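# Transfer the green pen from blue plate to white plate

## Task

Take the green pen that lies on the blue plate and set it down on the white plate, finishing with neither gripper (nor any camera cable) in contact with the pen.

## Robot and tools

Robot: two arms, left_arm and right_arm, each ending in a two-finger gripper. Calibrated bases in the scene frame: left_arm at (-0.015, +0.340, 0) m, quat_wxyz (+1.000, 0, 0, -0.004); right_arm at (+0.046, -0.370, 0) m, quat_wxyz (+1.000, 0, 0, +0.015). Both bases have +z straight up.

Frames: the scene frame has its origin at table height midway between the nominal bases, +z up, +x out across the table, and left_arm on the +y side (arm names do not match image sides). Every hand pose, velocity, target and wrist-camera pose of an arm is reported and commanded in that arm's own base frame; fixed cameras and the table use the scene frame. Reported hand positions and orientations can be off by a few centimetres, more when the arm is stretched. The gripper's fingers point along its +z axis and close along its y axis; end_effector_position is the spot between the pads, roughly 1 cm short of the fingertips.

Row layout (used by every motion tool): 16 plain numbers, left arm first then right: x, y, z (metres, absolute target for end_effector_position in that arm's base frame), qw, qx, qy, qz (absolute target for end_effector_quat_wxyz, w first), opening; then the same eight for right_arm. Opening runs -1 (closed) to +1 (fully open, 0.093 m). Always fill all 16 even if one arm is idle. For an idle arm, resend the exact pose from the last result taken before it started idling plus its desired opening; sending 0 as an opening is a real command. To hold orientation, repeat the same target quaternion every row rather than copying a drifted reading.

execute_actions(actions, cameras): actions is a list of actions; each action is a list of up to 15 rows, one row per 1/30 s step, the last row repeated to fill 15 steps. A target more than 0.6 m from the gripper's current position along any of its own axes gets the action rejected for both arms; if the first action fails that check or anything is malformed, the whole call is rejected. An empty list just returns state and images. cameras: null/omitted/["all"] gives all, [] none; unknown names invalidate the call.

move(target, speed, blend, opening_speed, blocking, cameras): target is one 16-number row or a list of up to 15 rows (absolute poses, no 0.6 m check). Each gripper follows a straight line from its Hand target, turning the short way. speed in m/s, 0.002 to 2.9, default 0.25 (rotation up to twice that in rad/s); one value or one per target. blend in m rounds corners at intermediate targets; 0 stops at each. opening_speed (0.2 or more, per second on the -1..+1 scale) ramps finger commands. Opening changes on later targets apply only after all arms and fingers settle there. Whole move capped at 10 s. blocking=false returns after about 0.5 s while it continues; a new move replaces a running one. Paths ignore obstacles and the other arm; grippers lag and can overshoot, especially fast or at full stretch. Route around an arm's own base, not close past it, or the shoulder posture may flip. The result adds a "move:" line: done (within 10 mm and 2 degrees), off_target, moving, held or fault, plus limits such as paced (pose clipped) or held (steps withheld).

wait(seconds 0 to 10, cameras): lets time pass with last commands held; a running move continues. stop(cameras): brakes a running move. zoom_image(camera, region [x0, y0, x1, y1] pixels, max 504x504): closer view of the latest image of cam_head_left, cam_head_right, cam_left_wrist or cam_right_wrist (each 672x504). finished_scene(scene): ends the current scene irreversibly; pass this scene's number (1). Call it only when the pen rests on the white plate and nothing touches it.

Result lines: end_effector_position/quat per arm, Hand target (where the arm is actually being driven, often short of your command, so send the remainder next), Tool commands, grip_measured, Joint positions (gripper gap in metres last), Joint velocities ("within noise" means still), Joint torques (drive output including arm weight; joints 1 to 3 wrap at ±28 N m), MOTOR HOT or OVER-TEMPERATURE FAULT lines.

Control behaviour: each step, commanded orientation is clipped to within 40 degrees of the measured one; position is prioritised over orientation. Friction and weight can leave the gripper low, short or tilted, and tiny moves may not happen or may go sideways, so check pose after every move and correct tilt.

Gripping: grip_measured +1 open, -1 closed; pads meet near -0.94 and each millimetre of object width adds about 0.0208. Readings may sit up to about 0.02 too high. For a firm hold on a rigid item, command roughly 0.24 below its width reading; thin or round items like a pen may need lower. Keep sending the closing number to hold; release with a value well above the width reading. Avoid commanding a sudden large drop, which spikes force. Grip force is roughly 50 to 65 N per pad.

Joint ranges (rad): waist -2.618 to 3.054, shoulder 0 to 3.142, elbow 0 to 3.142 (straight at 2.901), wrist pitch and yaw -1.571 to 1.571, wrist roll -2.094 to 2.094.

Avoid: dropping the pen or releasing it while it moves, fast impacts or heavy pressing (faster moves and targets past contact push harder), anything leaving the table, arms or grippers colliding or one gripper closing on the other, arm fault stops, and long holds at full stretch or against unreachable poses, which overheat motors (75 °C warning, 90 °C arm folds and idles, 100 °C arm goes limp). Loose objects may occasionally be nudged by outside pushes.

Each tool is called after "Request:" by a JSON object that holds its "method" and its "body".

## Session

Request:
{"method": "execute_actions", "body": {"actions": []}}

Scene clock: 0.00 s.
left_arm: end_effector_position=(+0.3778, +0.0433, +0.0662) grip_measured=+1.000 end_effector_quat_wxyz=(+0.538, -0.102, +0.832, +0.092) | right_arm: end_effector_position=(+0.3883, -0.0296, +0.0658) grip_measured=+1.000 end_effector_quat_wxyz=(+0.518, +0.069, +0.847, -0.101)
Joint positions: left_arm=[-0.004 1.596 0.356 0.807 -0.27 -0.075 0.093] | right_arm=[0.046 1.599 0.425 0.694 0.285 0.036 0.093]
Joint velocities: within noise
Joint torques (N m): no reading
Motor temperatures (°C): left_arm=[26 28 30 30 26 28 26] | right_arm=[27 30 26 26 26 27 27]
Heat: left arm: 30 °C; right arm: 30 °C.
Hand target: left_arm +0.3805, +0.0433, +0.0712; +0.544, -0.103, +0.828, +0.092 | right_arm +0.3904, -0.0295, +0.0699; +0.523, +0.070, +0.844, -0.100
Tool commands: left_gripper/opening=+1.0 right_gripper/opening=+1.0

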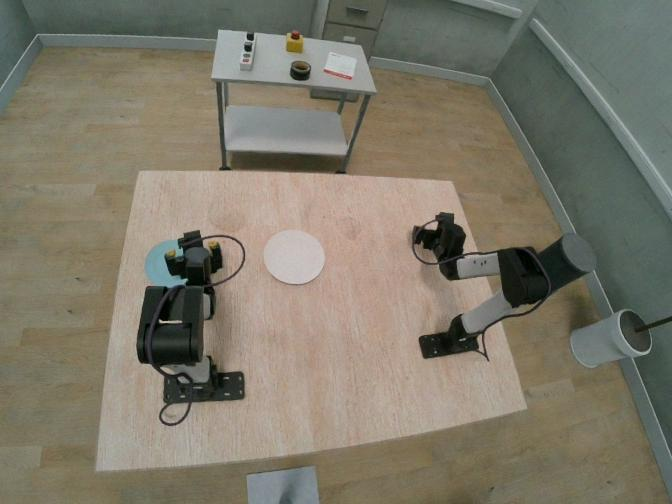

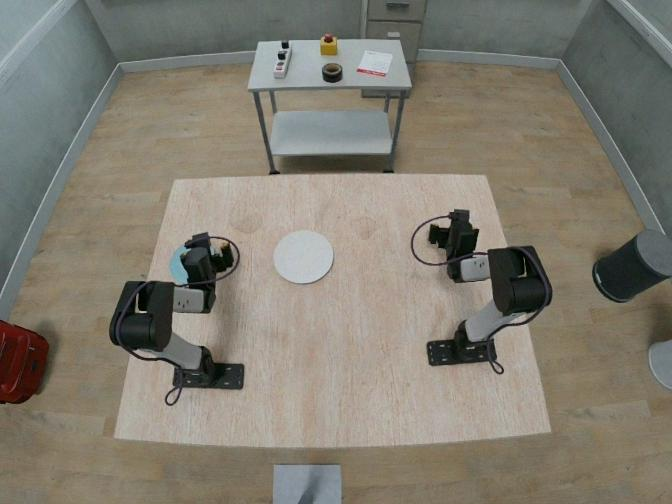

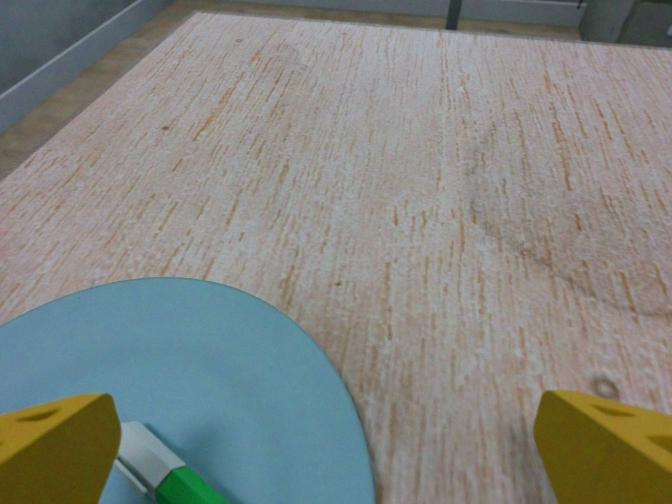

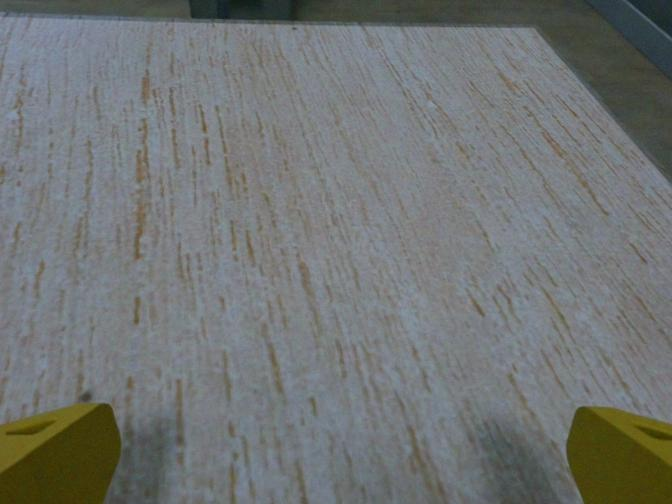

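Request:
{"method": "move", "body": {"target": [0.30, 0.06, 0.20, 0.13, 0, 0.991, 0, 1, 0.3883, -0.0296, 0.0658, 0.518, 0.069, 0.847, -0.101, 1], "speed": 0.3}}

Scene clock: 13.87 s.
left_arm: end_effector_position=(+0.2952, +0.0612, +0.1921) grip_measured=+1.000 end_effector_quat_wxyz=(+0.125, -0.011, +0.992, +0.008) | right_arm: end_effector_position=(+0.3883, -0.0296, +0.0658) grip_measured=+1.000 end_effector_quat_wxyz=(+0.518, +0.069, +0.847, -0.101)
Joint positions: left_arm=[0.226 1.475 1.438 -1.285 0.038 0.198 0.093] | right_arm=[0.046 1.599 0.425 0.694 0.285 0.036 0.093]
Joint velocities: within noise
Joint torques (N m): left_arm=[0.66 -3.7 10.92 0.78 0.27 0.2] | right_arm=[0.2 -5.55 4.74 2.62 0.01 0.07]
Motor temperatures (°C): left_arm=[26 29 31 33 26 28 26] | right_arm=[27 31 27 30 26 27 27]
Heat: left arm: 33 °C; right arm: 31 °C.
Hand target: left_arm +0.2988, +0.0614, +0.2010; +0.131, -0.006, +0.991, +0.001 | right_arm +0.3883, -0.0296, +0.0658; +0.518, +0.069, +0.847, -0.101
Off the commanded pose: left_arm 0.009 m, 2 deg | right_arm 0.000 m, 0 deg.
move: done

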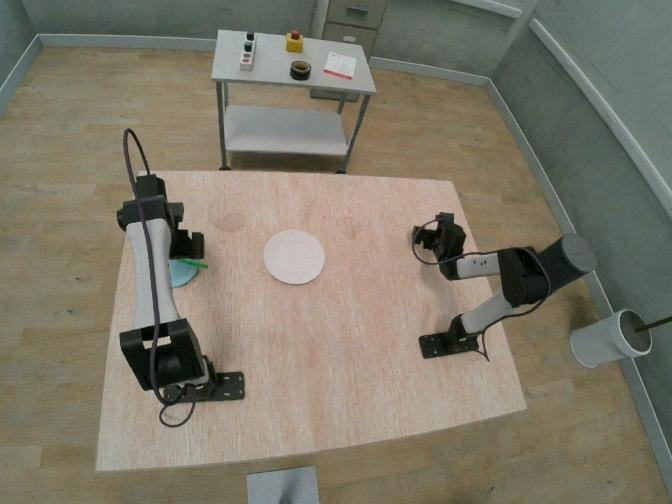

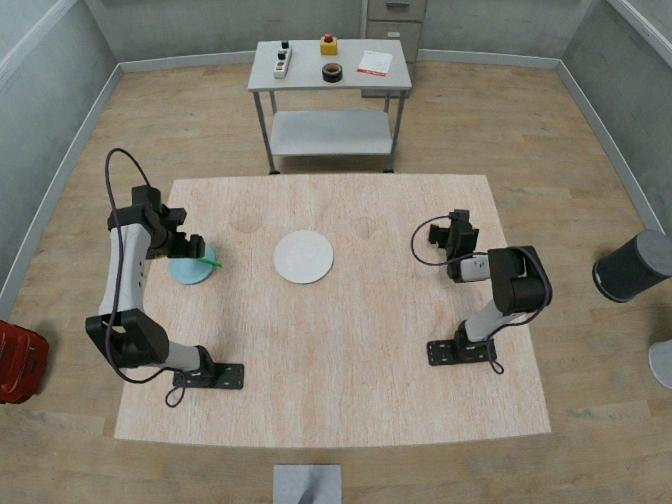

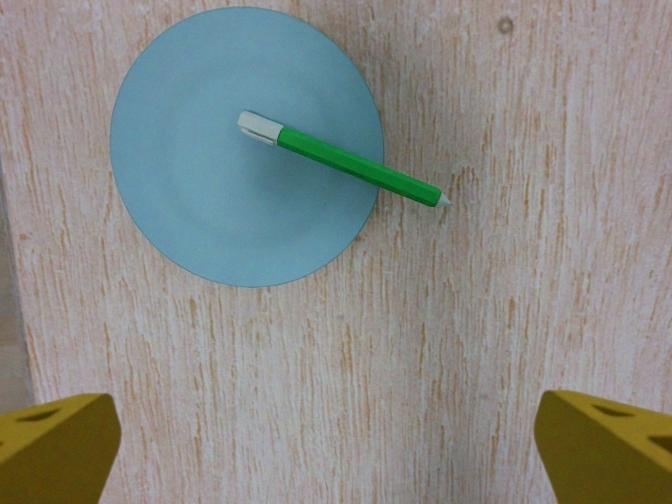

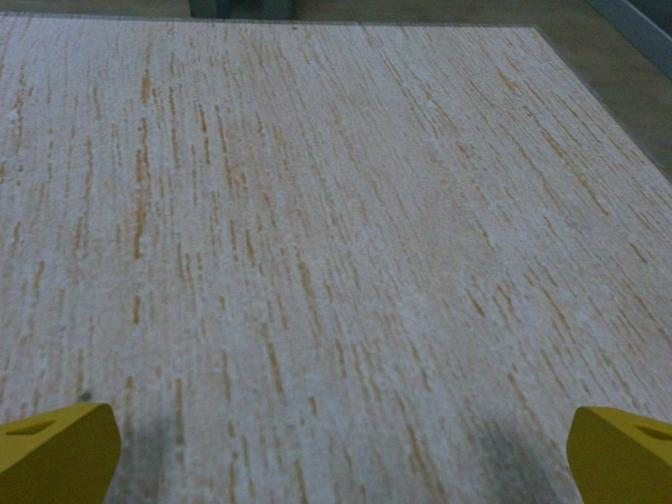

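Request:
{"method": "move", "body": {"target": [0.345, 0.03, 0.16, 0.0, -0.566, 0.824, 0, 1, 0.3883, -0.0296, 0.0658, 0.518, 0.069, 0.847, -0.101, 1], "speed": 0.4}}

Request:
{"method": "zoom_image", "body": {"camera": "cam_head_right", "region": [120, 180, 360, 320]}}

Scene clock: 57.20 s.
left_arm: end_effector_position=(+0.3389, +0.0308, +0.1555) grip_measured=+1.000 end_effector_quat_wxyz=(-0.006, -0.559, +0.829, -0.002) | right_arm: end_effector_position=(+0.3883, -0.0296, +0.0658) grip_measured=+1.000 end_effector_quat_wxyz=(+0.518, +0.069, +0.847, -0.101)
Joint positions: left_arm=[0.095 1.847 1.727 -1.46 0.009 -1.09 0.093] | right_arm=[0.046 1.599 0.425 0.694 0.285 0.036 0.093]
Joint velocities: within noise
Joint torques (N m): left_arm=[-0.9 -5.85 10.19 0.26 -0.04 -0.16] | right_arm=[0.21 -5.57 4.74 2.62 0.02 0.07]
Motor temperatures (°C): left_arm=[26 30 35 31 26 28 26] | right_arm=[27 32 29 34 26 27 27]
Heat: left arm: 35 °C; right arm: 34 °C.
Hand target: left_arm +0.3450, +0.0282, +0.1603; -0.001, -0.561, +0.828, -0.004 | right_arm +0.3883, -0.0296, +0.0658; +0.518, +0.069, +0.847, -0.101
Off the commanded pose: left_arm 0.008 m, 1 deg | right_arm 0.000 m, 0 deg.
move: done

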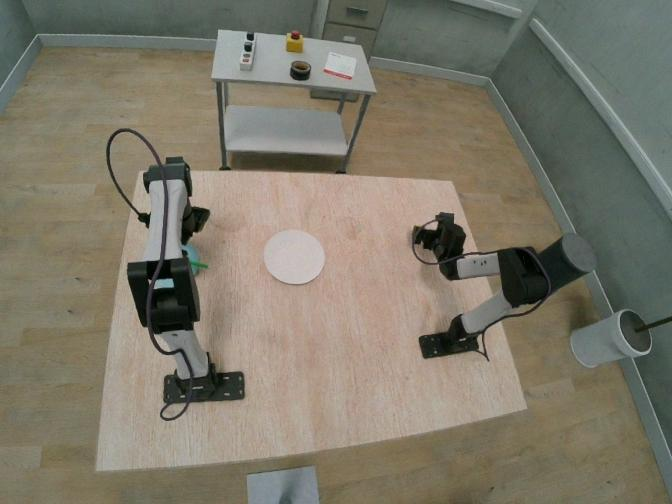

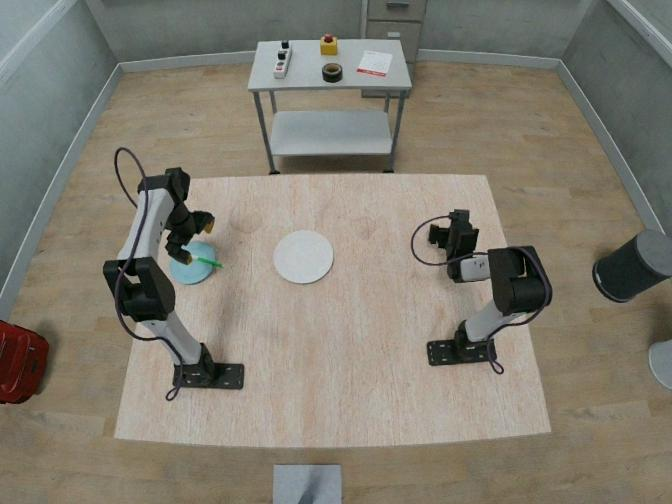

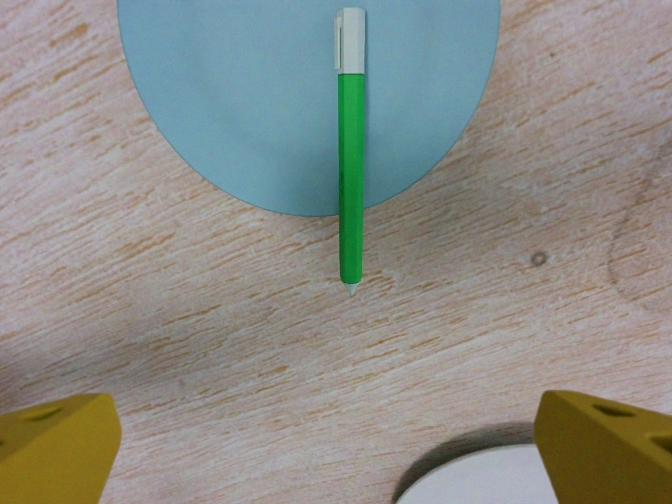

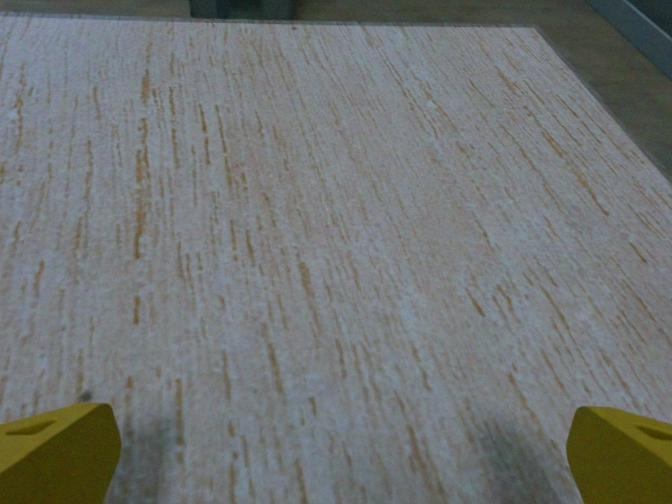

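Scaled by 2.100.

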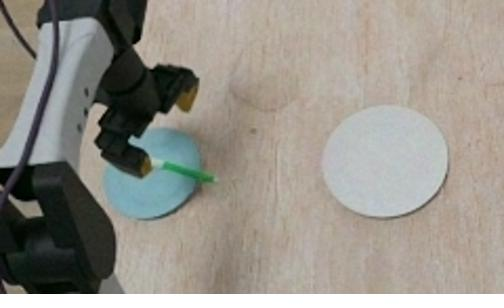

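Request:
{"method": "move", "body": {"target": [0.362, 0.055, 0.105, 0.0, -0.566, 0.824, 0, 1, 0.3883, -0.0296, 0.0658, 0.518, 0.069, 0.847, -0.101, 1], "speed": 0.3, "cameras": ["cam_head_right", "cam_left_wrist"]}}

Request:
{"method": "zoom_image", "body": {"camera": "cam_head_right", "region": [120, 180, 360, 320]}}

Scene clock: 77.87 s.
left_arm: end_effector_position=(+0.3628, +0.0520, +0.1129) grip_measured=+1.000 end_effector_quat_wxyz=(+0.002, -0.570, +0.821, -0.006) | right_arm: end_effector_position=(+0.3883, -0.0296, +0.0658) grip_measured=+1.000 end_effector_quat_wxyz=(+0.518, +0.069, +0.847, -0.101)
Joint positions: left_arm=[0.146 1.927 1.664 -1.299 0.009 -1.067 0.093] | right_arm=[0.046 1.599 0.425 0.694 0.285 0.036 0.093]
Joint velocities: within noise
Joint torques (N m): left_arm=[0.35 -7.08 5.09 0.66 -0.14 0.18] | right_arm=[0.21 -5.56 4.74 2.62 0.02 0.08]
Motor temperatures (°C): left_arm=[26 32 37 31 26 28 26] | right_arm=[27 33 29 35 26 27 27]
Heat: left arm: 37 °C; right arm: 35 °C.
Hand target: left_arm +0.3620, +0.0550, +0.1051; +0.000, -0.567, +0.824, +0.000 | right_arm +0.3883, -0.0296, +0.0658; +0.518, +0.069, +0.847, -0.101
Off the commanded pose: left_arm 0.009 m, 1 deg | right_arm 0.000 m, 0 deg.
move: done
Images, in order (width x height): cam_head_right 672x504, cam_left_wrist 672x504.

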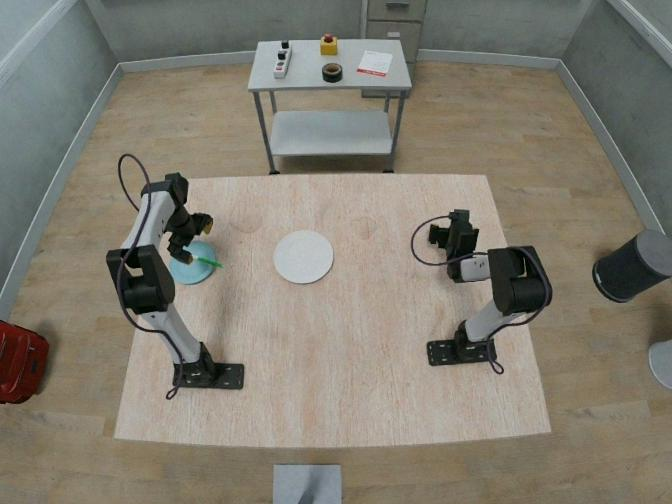

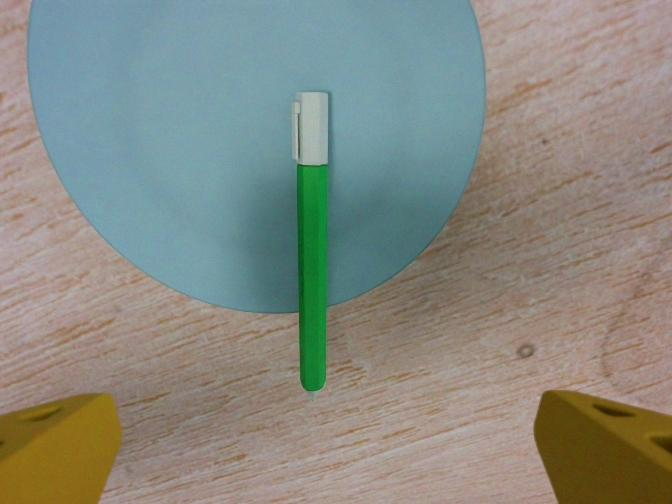

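Scaled by 2.100.

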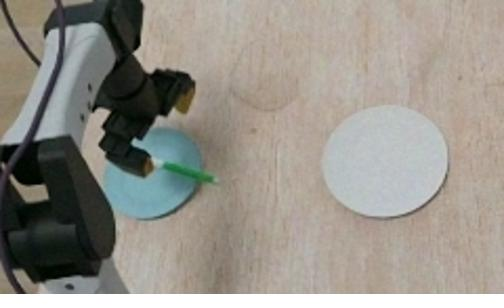

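Request:
{"method": "move", "body": {"target": [0.368, 0.075, 0.055, 0.0, -0.566, 0.824, 0, 1, 0.3883, -0.0296, 0.0658, 0.518, 0.069, 0.847, -0.101, 1], "speed": 0.25, "cameras": ["cam_head_right", "cam_left_wrist"]}}

Request:
{"method": "zoom_image", "body": {"camera": "cam_head_right", "region": [130, 200, 250, 300]}}

Scene clock: 98.40 s.
left_arm: end_effector_position=(+0.3703, +0.0718, +0.0637) grip_measured=+1.000 end_effector_quat_wxyz=(+0.003, -0.570, +0.822, -0.006) | right_arm: end_effector_position=(+0.3883, -0.0296, +0.0658) grip_measured=+1.000 end_effector_quat_wxyz=(+0.518, +0.069, +0.847, -0.101)
Joint positions: left_arm=[0.196 1.988 1.554 -1.125 0.009 -1.017 0.093] | right_arm=[0.046 1.599 0.425 0.694 0.285 0.036 0.093]
Joint velocities: within noise
Joint torques (N m): left_arm=[0.4 -7.34 4.93 0.65 -0.14 0.18] | right_arm=[0.2 -5.61 4.77 2.62 0.02 0.08]
Motor temperatures (°C): left_arm=[26 34 36 31 26 28 26] | right_arm=[27 33 29 37 26 27 27]
Heat: left arm: 36 °C; right arm: 37 °C.
Hand target: left_arm +0.3679, +0.0748, +0.0552; +0.000, -0.566, +0.824, +0.000 | right_arm +0.3883, -0.0296, +0.0658; +0.518, +0.069, +0.847, -0.101
Off the commanded pose: left_arm 0.010 m, 1 deg | right_arm 0.000 m, 0 deg.
move: done
Images, in order (width x height): cam_head_right 672x504, cam_left_wrist 672x504.

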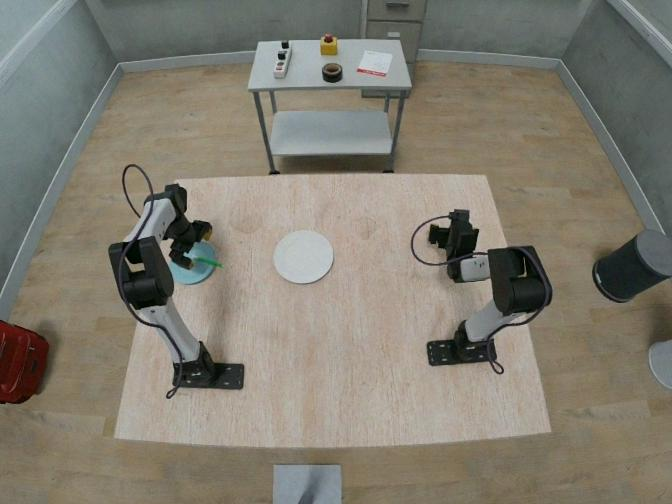

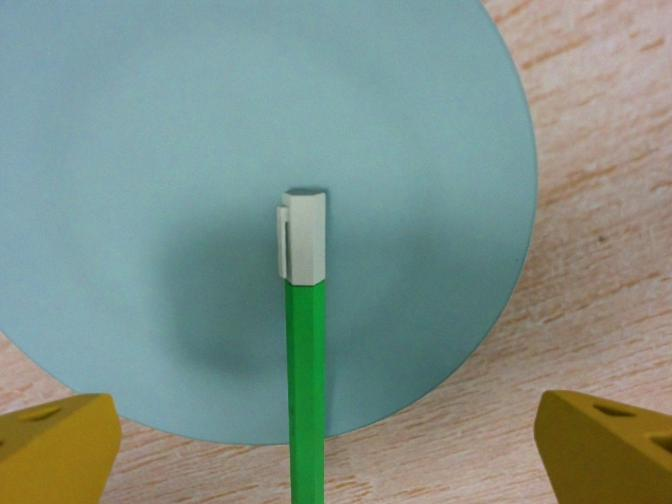

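Scaled by 4.200.

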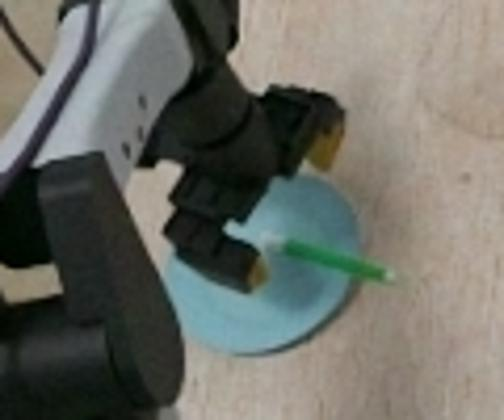

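Request:
{"method": "move", "body": {"target": [0.363, 0.077, 0.027, 0.0, -0.566, 0.824, 0, 1, 0.3883, -0.0296, 0.0658, 0.518, 0.069, 0.847, -0.101, 1], "speed": 0.15, "cameras": ["cam_head_left", "cam_left_wrist"]}}

Request:
{"method": "zoom_image", "body": {"camera": "cam_head_left", "region": [110, 200, 230, 300]}}

Scene clock: 115.23 s.
left_arm: end_effector_position=(+0.3666, +0.0737, +0.0376) grip_measured=+1.000 end_effector_quat_wxyz=(+0.005, -0.569, +0.822, -0.007) | right_arm: end_effector_position=(+0.3883, -0.0296, +0.0658) grip_measured=+1.000 end_effector_quat_wxyz=(+0.518, +0.069, +0.847, -0.101)
Joint positions: left_arm=[0.202 1.997 1.459 -1.018 0.009 -1.009 0.093] | right_arm=[0.046 1.599 0.425 0.694 0.285 0.036 0.093]
Joint velocities: within noise
Joint torques (N m): left_arm=[0.54 -6.97 4.62 0.71 -0.14 0.18] | right_arm=[0.21 -5.59 4.77 2.62 0.01 0.08]
Motor temperatures (°C): left_arm=[26 35 35 31 26 28 26] | right_arm=[27 33 30 37 26 27 27]
Heat: left arm: 35 °C; right arm: 37 °C.
Hand target: left_arm +0.3625, +0.0769, +0.0272; -0.001, -0.566, +0.824, +0.000 | right_arm +0.3883, -0.0296, +0.0658; +0.518, +0.069, +0.847, -0.101
Off the commanded pose: left_arm 0.012 m, 1 deg | right_arm 0.000 m, 0 deg.
move: off_target (left_arm)
Images, in order (width x height): cam_head_left 672x504, cam_left_wrist 672x504.

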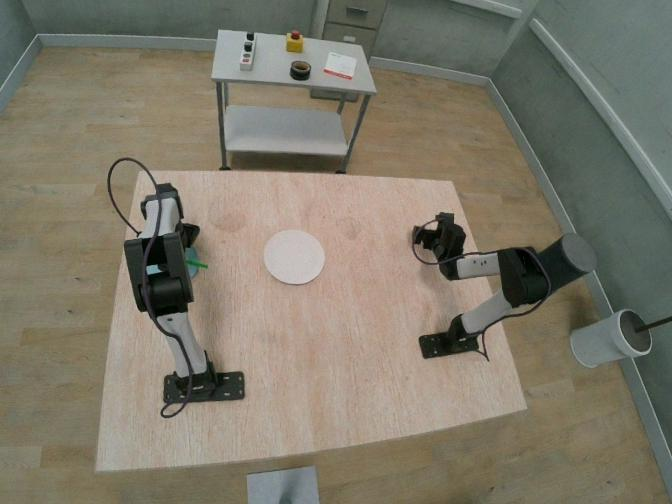

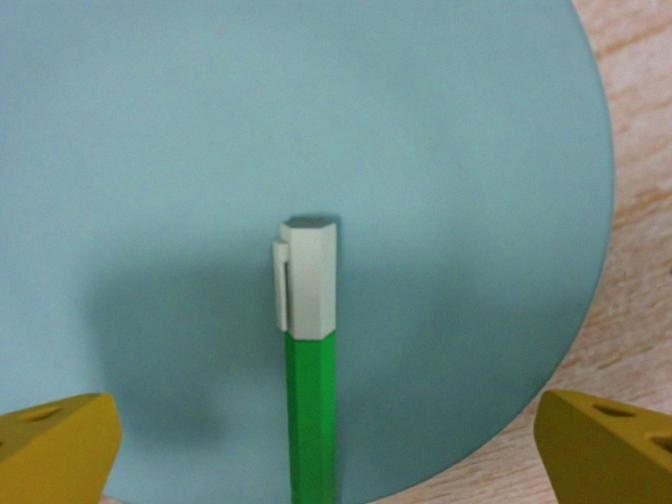

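Scaled by 4.200.

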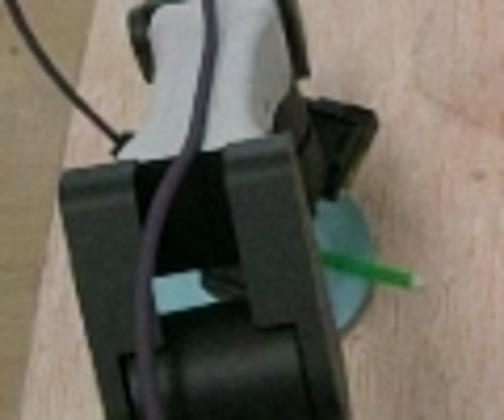

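Request:
{"method": "move", "body": {"target": [0.360, 0.079, 0.015, 0.0, -0.566, 0.824, 0, 1, 0.3883, -0.0296, 0.0658, 0.518, 0.069, 0.847, -0.101, 1], "speed": 0.08, "cameras": ["cam_head_right", "cam_left_wrist"]}}

Request:
{"method": "zoom_image", "body": {"camera": "cam_head_right", "region": [140, 210, 236, 290]}}

Scene clock: 125.67 s.
left_arm: end_effector_position=(+0.3651, +0.0756, +0.0290) grip_measured=+1.000 end_effector_quat_wxyz=(+0.009, -0.569, +0.822, -0.008) | right_arm: end_effector_position=(+0.3883, -0.0296, +0.0658) grip_measured=+1.000 end_effector_quat_wxyz=(+0.518, +0.069, +0.847, -0.101)
Joint positions: left_arm=[0.208 1.997 1.423 -0.975 0.009 -1.003 0.093] | right_arm=[0.046 1.599 0.425 0.694 0.285 0.036 0.093]
Joint velocities: within noise
Joint torques (N m): left_arm=[0.65 -6.46 4.14 0.75 -0.13 0.19] | right_arm=[0.2 -5.56 4.77 2.62 0.01 0.07]
Motor temperatures (°C): left_arm=[26 35 34 31 26 28 26] | right_arm=[27 33 30 38 26 27 27]
Heat: left arm: 35 °C; right arm: 38 °C.
Hand target: left_arm +0.3596, +0.0788, +0.0154; +0.000, -0.567, +0.824, +0.000 | right_arm +0.3883, -0.0296, +0.0658; +0.518, +0.069, +0.847, -0.101
Off the commanded pose: left_arm 0.015 m, 1 deg | right_arm 0.000 m, 0 deg.
move: off_target (left_arm)
Images, in order (width x height): cam_head_right 672x504, cam_left_wrist 672x504.

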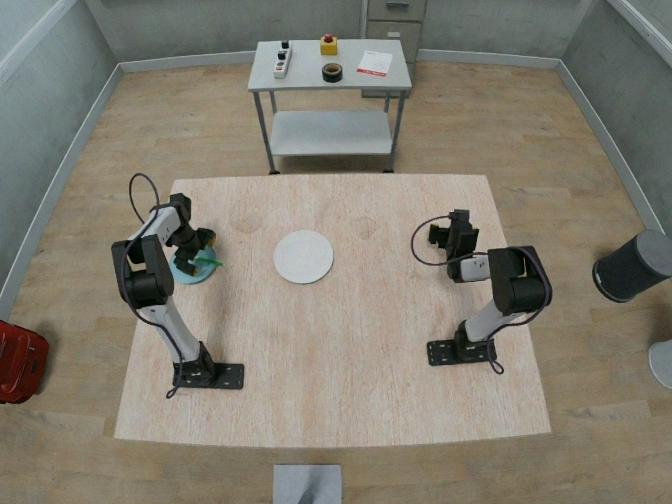

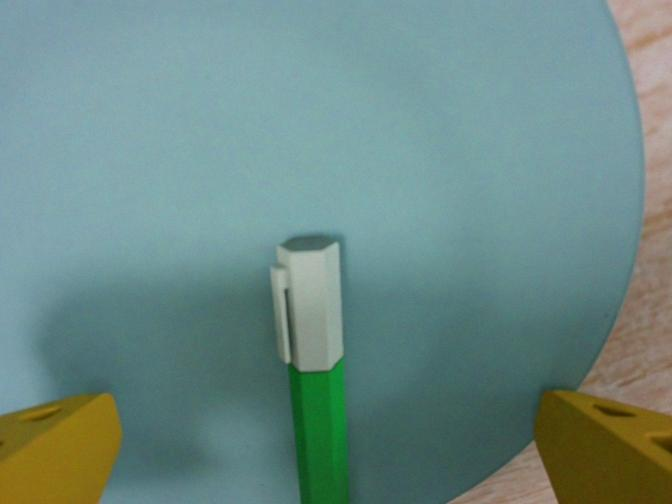

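Scaled by 5.250.

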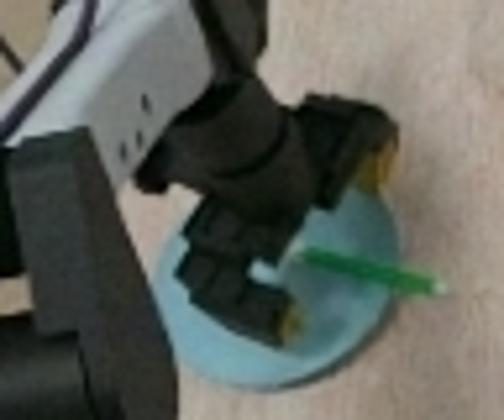

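Request:
{"method": "move", "body": {"target": [0.360, 0.079, 0.006, 0.0, -0.566, 0.824, 0, 1, 0.3883, -0.0296, 0.0658, 0.518, 0.069, 0.847, -0.101, 1], "speed": 0.06, "cameras": ["cam_head_right", "cam_left_wrist"]}}

Request:
{"method": "zoom_image", "body": {"camera": "cam_head_right", "region": [140, 210, 236, 290]}}

Scene clock: 134.70 s.
left_arm: end_effector_position=(+0.3665, +0.0759, +0.0260) grip_measured=+1.000 end_effector_quat_wxyz=(+0.013, -0.568, +0.823, -0.010) | right_arm: end_effector_position=(+0.3883, -0.0296, +0.0658) grip_measured=+1.000 end_effector_quat_wxyz=(+0.518, +0.069, +0.847, -0.101)
Joint positions: left_arm=[0.208 1.997 1.41 -0.952 0.009 -1 0.093] | right_arm=[0.046 1.599 0.425 0.694 0.285 0.036 0.093]
Joint velocities: within noise
Joint torques (N m): left_arm=[0.62 -5.63 3.54 0.87 -0.13 0.17] | right_arm=[0.18 -5.56 4.74 2.62 0.02 0.08]
Motor temperatures (°C): left_arm=[26 35 34 31 26 28 26] | right_arm=[27 33 30 38 26 27 27]
Heat: left arm: 35 °C; right arm: 38 °C.
Hand target: left_arm +0.3594, +0.0787, +0.0070; +0.000, -0.566, +0.825, +0.000 | right_arm +0.3883, -0.0296, +0.0658; +0.518, +0.069, +0.847, -0.101
Off the commanded pose: left_arm 0.021 m, 2 deg | right_arm 0.000 m, 0 deg.
move: off_target (left_arm)
Images, in order (width x height): cam_head_right 672x504, cam_left_wrist 672x504.

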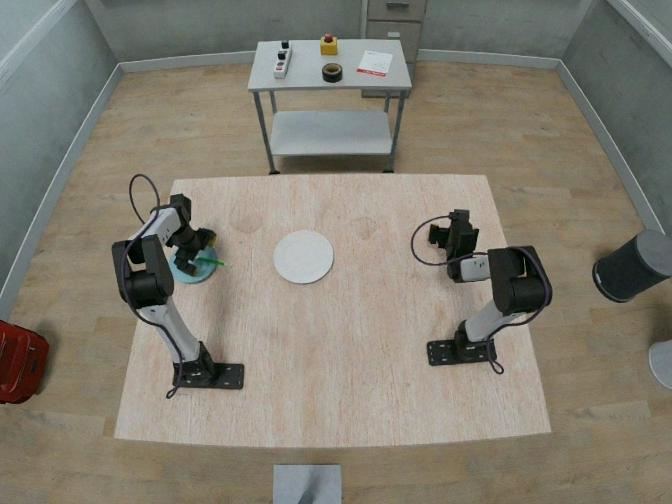

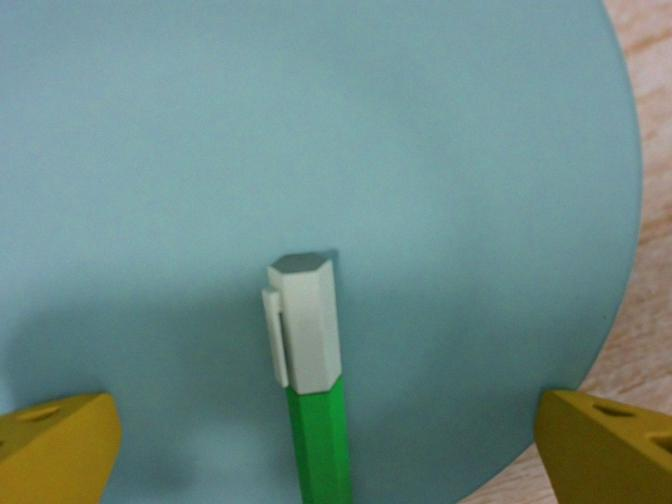

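Scaled by 5.250.

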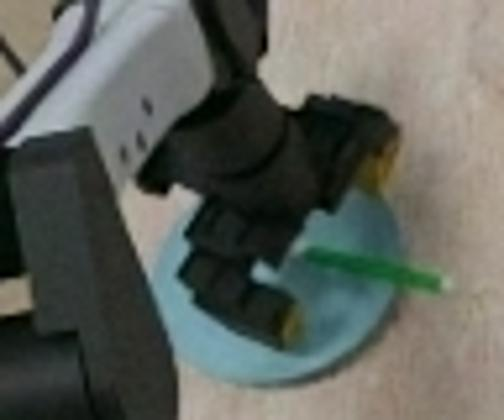

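Request:
{"method": "move", "body": {"target": [0.359, 0.075, 0.022, 0.0, -0.566, 0.824, 0, -0.2, 0.3883, -0.0296, 0.0658, 0.518, 0.069, 0.847, -0.101, 1], "speed": 0.08, "cameras": ["cam_head_right", "cam_left_wrist"]}}

Request:
{"method": "zoom_image", "body": {"camera": "cam_head_right", "region": [140, 210, 236, 290]}}

Scene clock: 157.20 s.
left_arm: end_effector_position=(+0.3637, +0.0753, +0.0229) grip_measured=-0.197 end_effector_quat_wxyz=(+0.007, -0.568, +0.823, -0.008) | right_arm: end_effector_position=(+0.3883, -0.0296, +0.0658) grip_measured=+1.000 end_effector_quat_wxyz=(+0.518, +0.069, +0.847, -0.101)
Joint positions: left_arm=[0.208 2.003 1.407 -0.957 0.009 -1 0.036] | right_arm=[0.046 1.599 0.425 0.694 0.285 0.036 0.093]
Joint velocities: within noise
Joint torques (N m): left_arm=[-0.27 -8.01 6.13 0.32 -0.14 0.05] | right_arm=[0.2 -5.59 4.77 2.62 0.02 0.07]
Motor temperatures (°C): left_arm=[26 35 33 31 26 28 26] | right_arm=[27 33 30 39 26 27 27]
Heat: left arm: 35 °C; right arm: 39 °C.
Hand target: left_arm +0.3592, +0.0750, +0.0220; +0.000, -0.566, +0.824, +0.000 | right_arm +0.3883, -0.0296, +0.0658; +0.518, +0.069, +0.847, -0.101
Off the commanded pose: left_arm 0.005 m, 1 deg | right_arm 0.000 m, 0 deg.
move: done
Images, in order (width x height): cam_head_right 672x504, cam_left_wrist 672x504.

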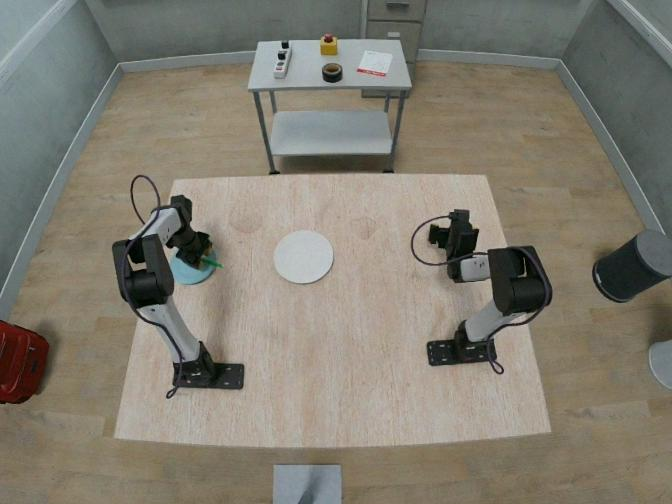

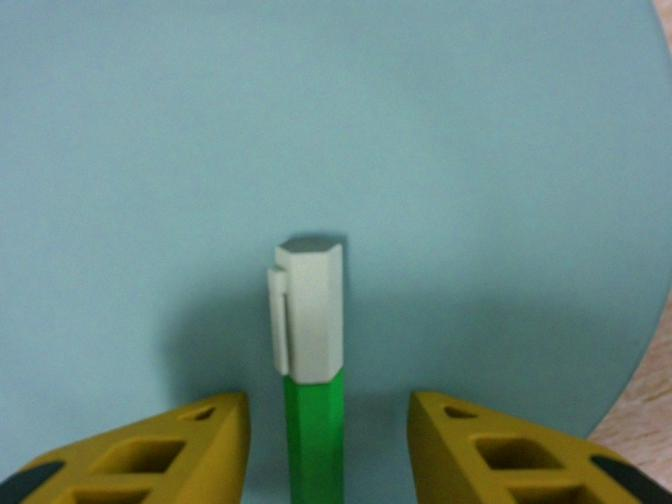

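Scaled by 5.250.

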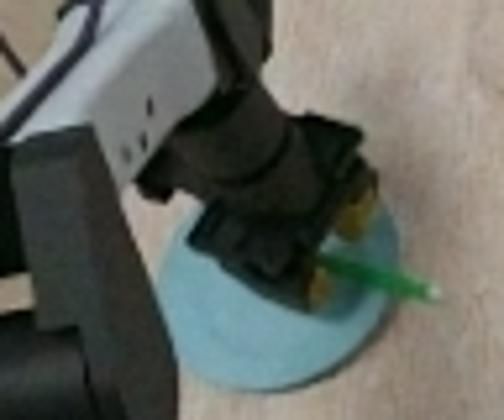

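Request:
{"method": "move", "body": {"target": [0.356, 0.074, 0.015, 0.0, -0.566, 0.824, 0, -0.2, 0.3883, -0.0296, 0.0658, 0.518, 0.069, 0.847, -0.101, 1], "speed": 0.06, "cameras": ["cam_head_right", "cam_left_wrist"]}}

Request:
{"method": "zoom_image", "body": {"camera": "cam_head_right", "region": [140, 210, 236, 290]}}

Scene clock: 171.63 s.
left_arm: end_effector_position=(+0.3608, +0.0747, +0.0208) grip_measured=-0.197 end_effector_quat_wxyz=(+0.002, -0.568, +0.823, -0.006) | right_arm: end_effector_position=(+0.3883, -0.0296, +0.0658) grip_measured=+1.000 end_effector_quat_wxyz=(+0.518, +0.069, +0.847, -0.101)
Joint positions: left_arm=[0.208 2.003 1.398 -0.957 0.009 -1 0.036] | right_arm=[0.046 1.599 0.425 0.694 0.285 0.036 0.093]
Joint velocities: within noise
Joint torques (N m): left_arm=[-0.36 -8.1 4.11 0.62 -0.14 0.04] | right_arm=[0.2 -5.59 4.75 2.62 0.01 0.08]
Motor temperatures (°C): left_arm=[26 37 34 31 26 28 26] | right_arm=[27 33 30 40 26 27 27]
Heat: left arm: 37 °C; right arm: 40 °C.
Hand target: left_arm +0.3558, +0.0740, +0.0151; -0.001, -0.566, +0.824, +0.000 | right_arm +0.3883, -0.0296, +0.0658; +0.518, +0.069, +0.847, -0.101
Off the commanded pose: left_arm 0.008 m, 1 deg | right_arm 0.000 m, 0 deg.
move: done
Images, in order (width x height): cam_head_right 672x504, cam_left_wrist 672x504.

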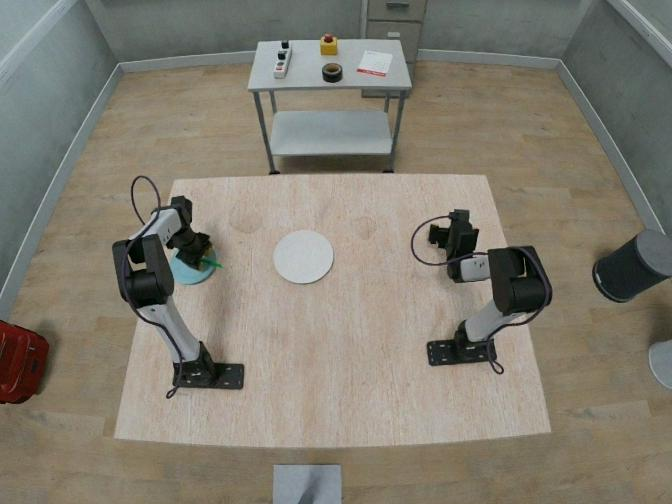

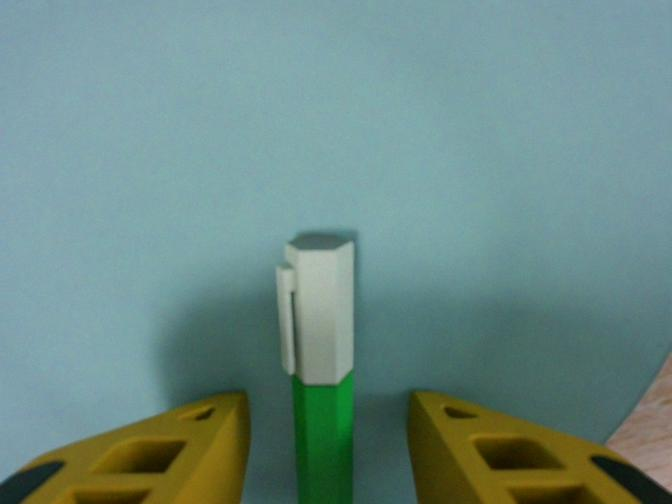

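Scaled by 5.250.

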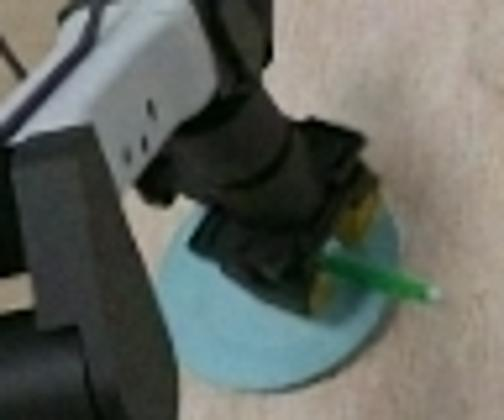

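Request:
{"method": "move", "body": {"target": [0.356, 0.074, 0.015, 0.0, -0.566, 0.824, 0, -1.0, 0.3883, -0.0296, 0.0658, 0.518, 0.069, 0.847, -0.101, 1], "opening_speed": 0.6, "cameras": ["cam_head_right", "cam_left_wrist"]}}

Request:
{"method": "zoom_image", "body": {"camera": "cam_head_right", "region": [140, 210, 236, 290]}}

Scene clock: 179.87 s.
left_arm: end_effector_position=(+0.3619, +0.0749, +0.0208) grip_measured=-0.881 end_effector_quat_wxyz=(+0.005, -0.568, +0.823, -0.007) | right_arm: end_effector_position=(+0.3883, -0.0296, +0.0658) grip_measured=+1.000 end_effector_quat_wxyz=(+0.518, +0.069, +0.847, -0.101)
Joint positions: left_arm=[0.208 2.003 1.398 -0.952 0.009 -1 0.003] | right_arm=[0.046 1.599 0.425 0.694 0.285 0.036 0.093]
Joint velocities: within noise
Joint torques (N m): left_arm=[-0.36 -8.12 4.11 0.58 -0.14 0.04] | right_arm=[0.2 -5.59 4.78 2.62 0.02 0.08]
Motor temperatures (°C): left_arm=[26 38 33 31 26 28 26] | right_arm=[27 33 30 40 26 27 27]
Heat: left arm: 38 °C; right arm: 40 °C.
Hand target: left_arm +0.3559, +0.0740, +0.0151; +0.000, -0.566, +0.824, +0.000 | right_arm +0.3883, -0.0296, +0.0658; +0.518, +0.069, +0.847, -0.101
Off the commanded pose: left_arm 0.008 m, 1 deg | right_arm 0.000 m, 0 deg.
move: done
Images, in order (width x height): cam_head_right 672x504, cam_left_wrist 672x504.

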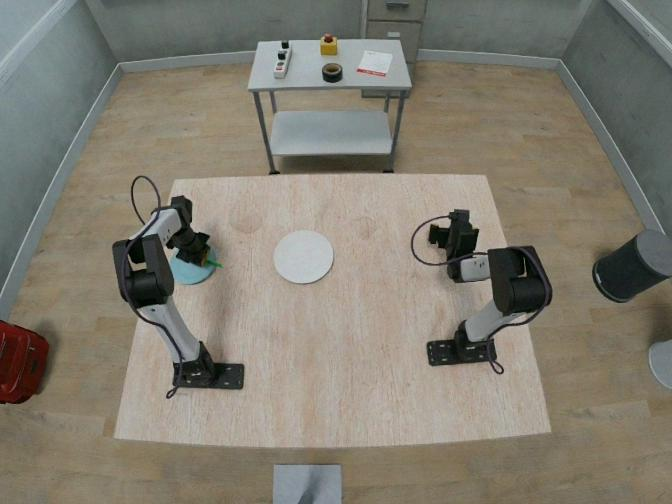

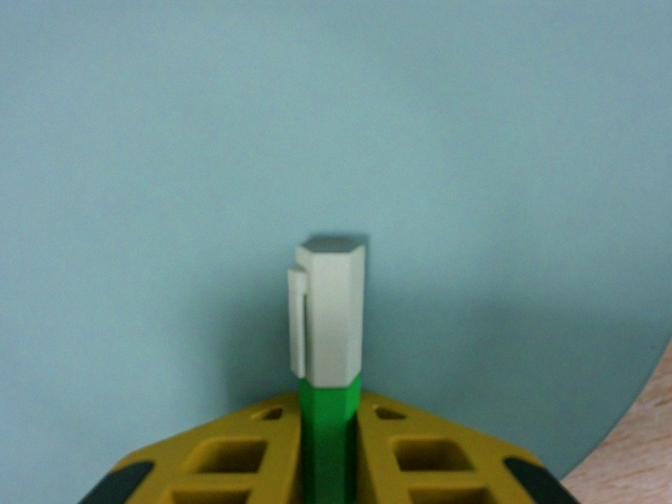

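Scaled by 5.250.

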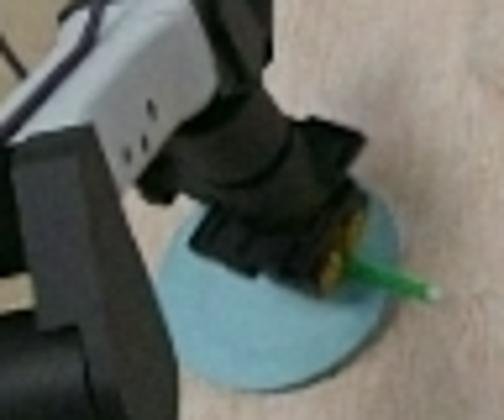

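Request:
{"method": "move", "body": {"target": [[0.357, 0.074, 0.13, 0.0, -0.566, 0.824, 0, -1.0, 0.3883, -0.0296, 0.0658, 0.518, 0.069, 0.847, -0.101, 1], [0.363, -0.228, 0.13, 0.0, -0.216, 0.976, 0, -1.0, 0.3883, -0.0296, 0.0658, 0.518, 0.069, 0.847, -0.101, 1]], "speed": [0.15, 0.3], "blend": 0.03, "cameras": ["cam_head_left", "cam_head_right", "cam_left_wrist"]}}

Request:
{"method": "zoom_image", "body": {"camera": "cam_head_right", "region": [240, 200, 360, 300]}}

Scene clock: 197.10 s.
left_arm: end_effector_position=(+0.3559, -0.2283, +0.1279) grip_measured=-0.890 end_effector_quat_wxyz=(-0.007, -0.219, +0.976, +0.000) | right_arm: end_effector_position=(+0.3883, -0.0296, +0.0658) grip_measured=+1.000 end_effector_quat_wxyz=(+0.518, +0.069, +0.847, -0.101)
Joint positions: left_arm=[-0.567 2.207 2.145 -1.518 0.009 -1.009 0.002] | right_arm=[0.046 1.599 0.425 0.694 0.285 0.036 0.093]
Joint velocities: within noise
Joint torques (N m): left_arm=[0.57 -8.03 10.14 0.27 -0.18 0.18] | right_arm=[0.2 -5.56 4.71 2.62 0.02 0.08]
Motor temperatures (°C): left_arm=[26 39 33 30 26 28 27] | right_arm=[27 33 30 41 26 27 27]
Heat: left arm: 39 °C; right arm: 41 °C.
Hand target: left_arm +0.3626, -0.2268, +0.1299; +0.000, -0.216, +0.976, +0.002 | right_arm +0.3883, -0.0296, +0.0658; +0.518, +0.069, +0.847, -0.101
Off the commanded pose: left_arm 0.007 m, 1 deg | right_arm 0.000 m, 0 deg.
move: done
Images, in order (width x height): cam_head_left 672x504, cam_head_right 672x504, cam_left_wrist 672x504.

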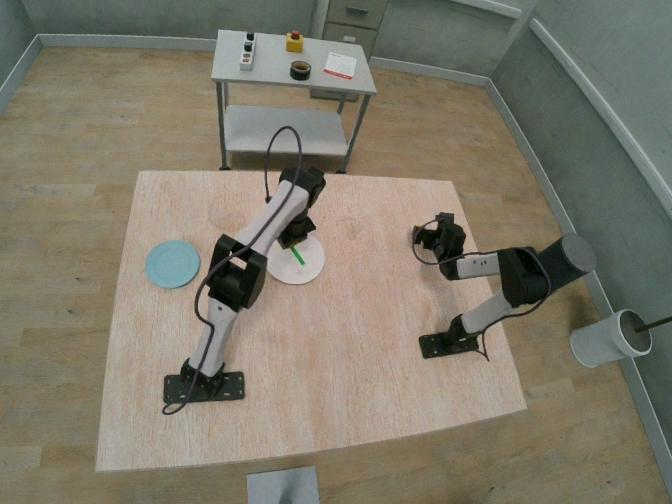

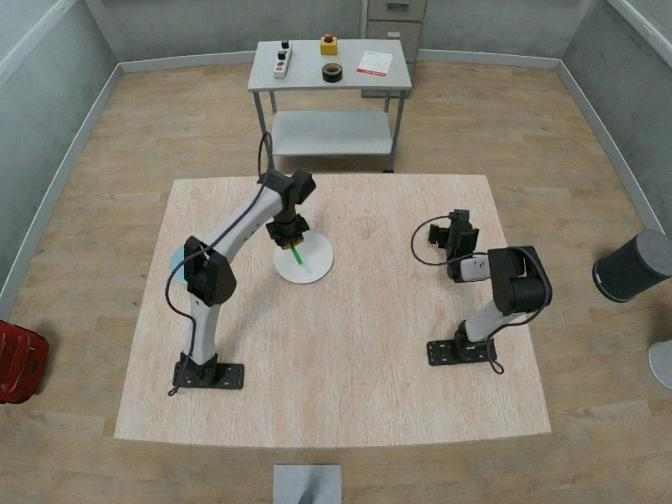

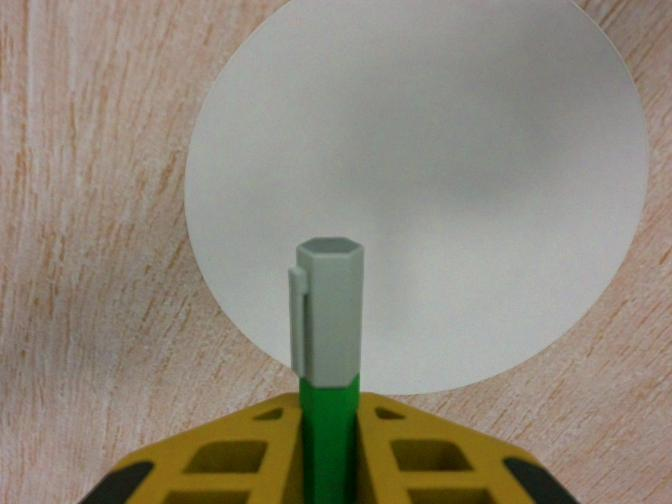

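Scaled by 4.200.

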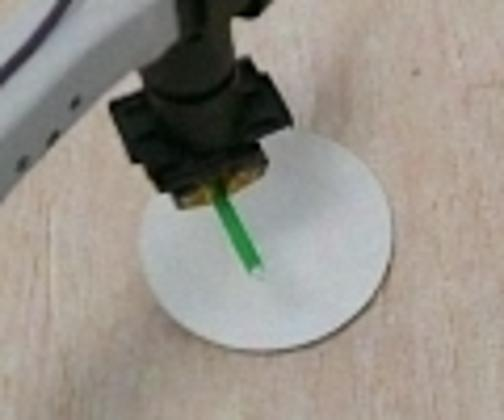

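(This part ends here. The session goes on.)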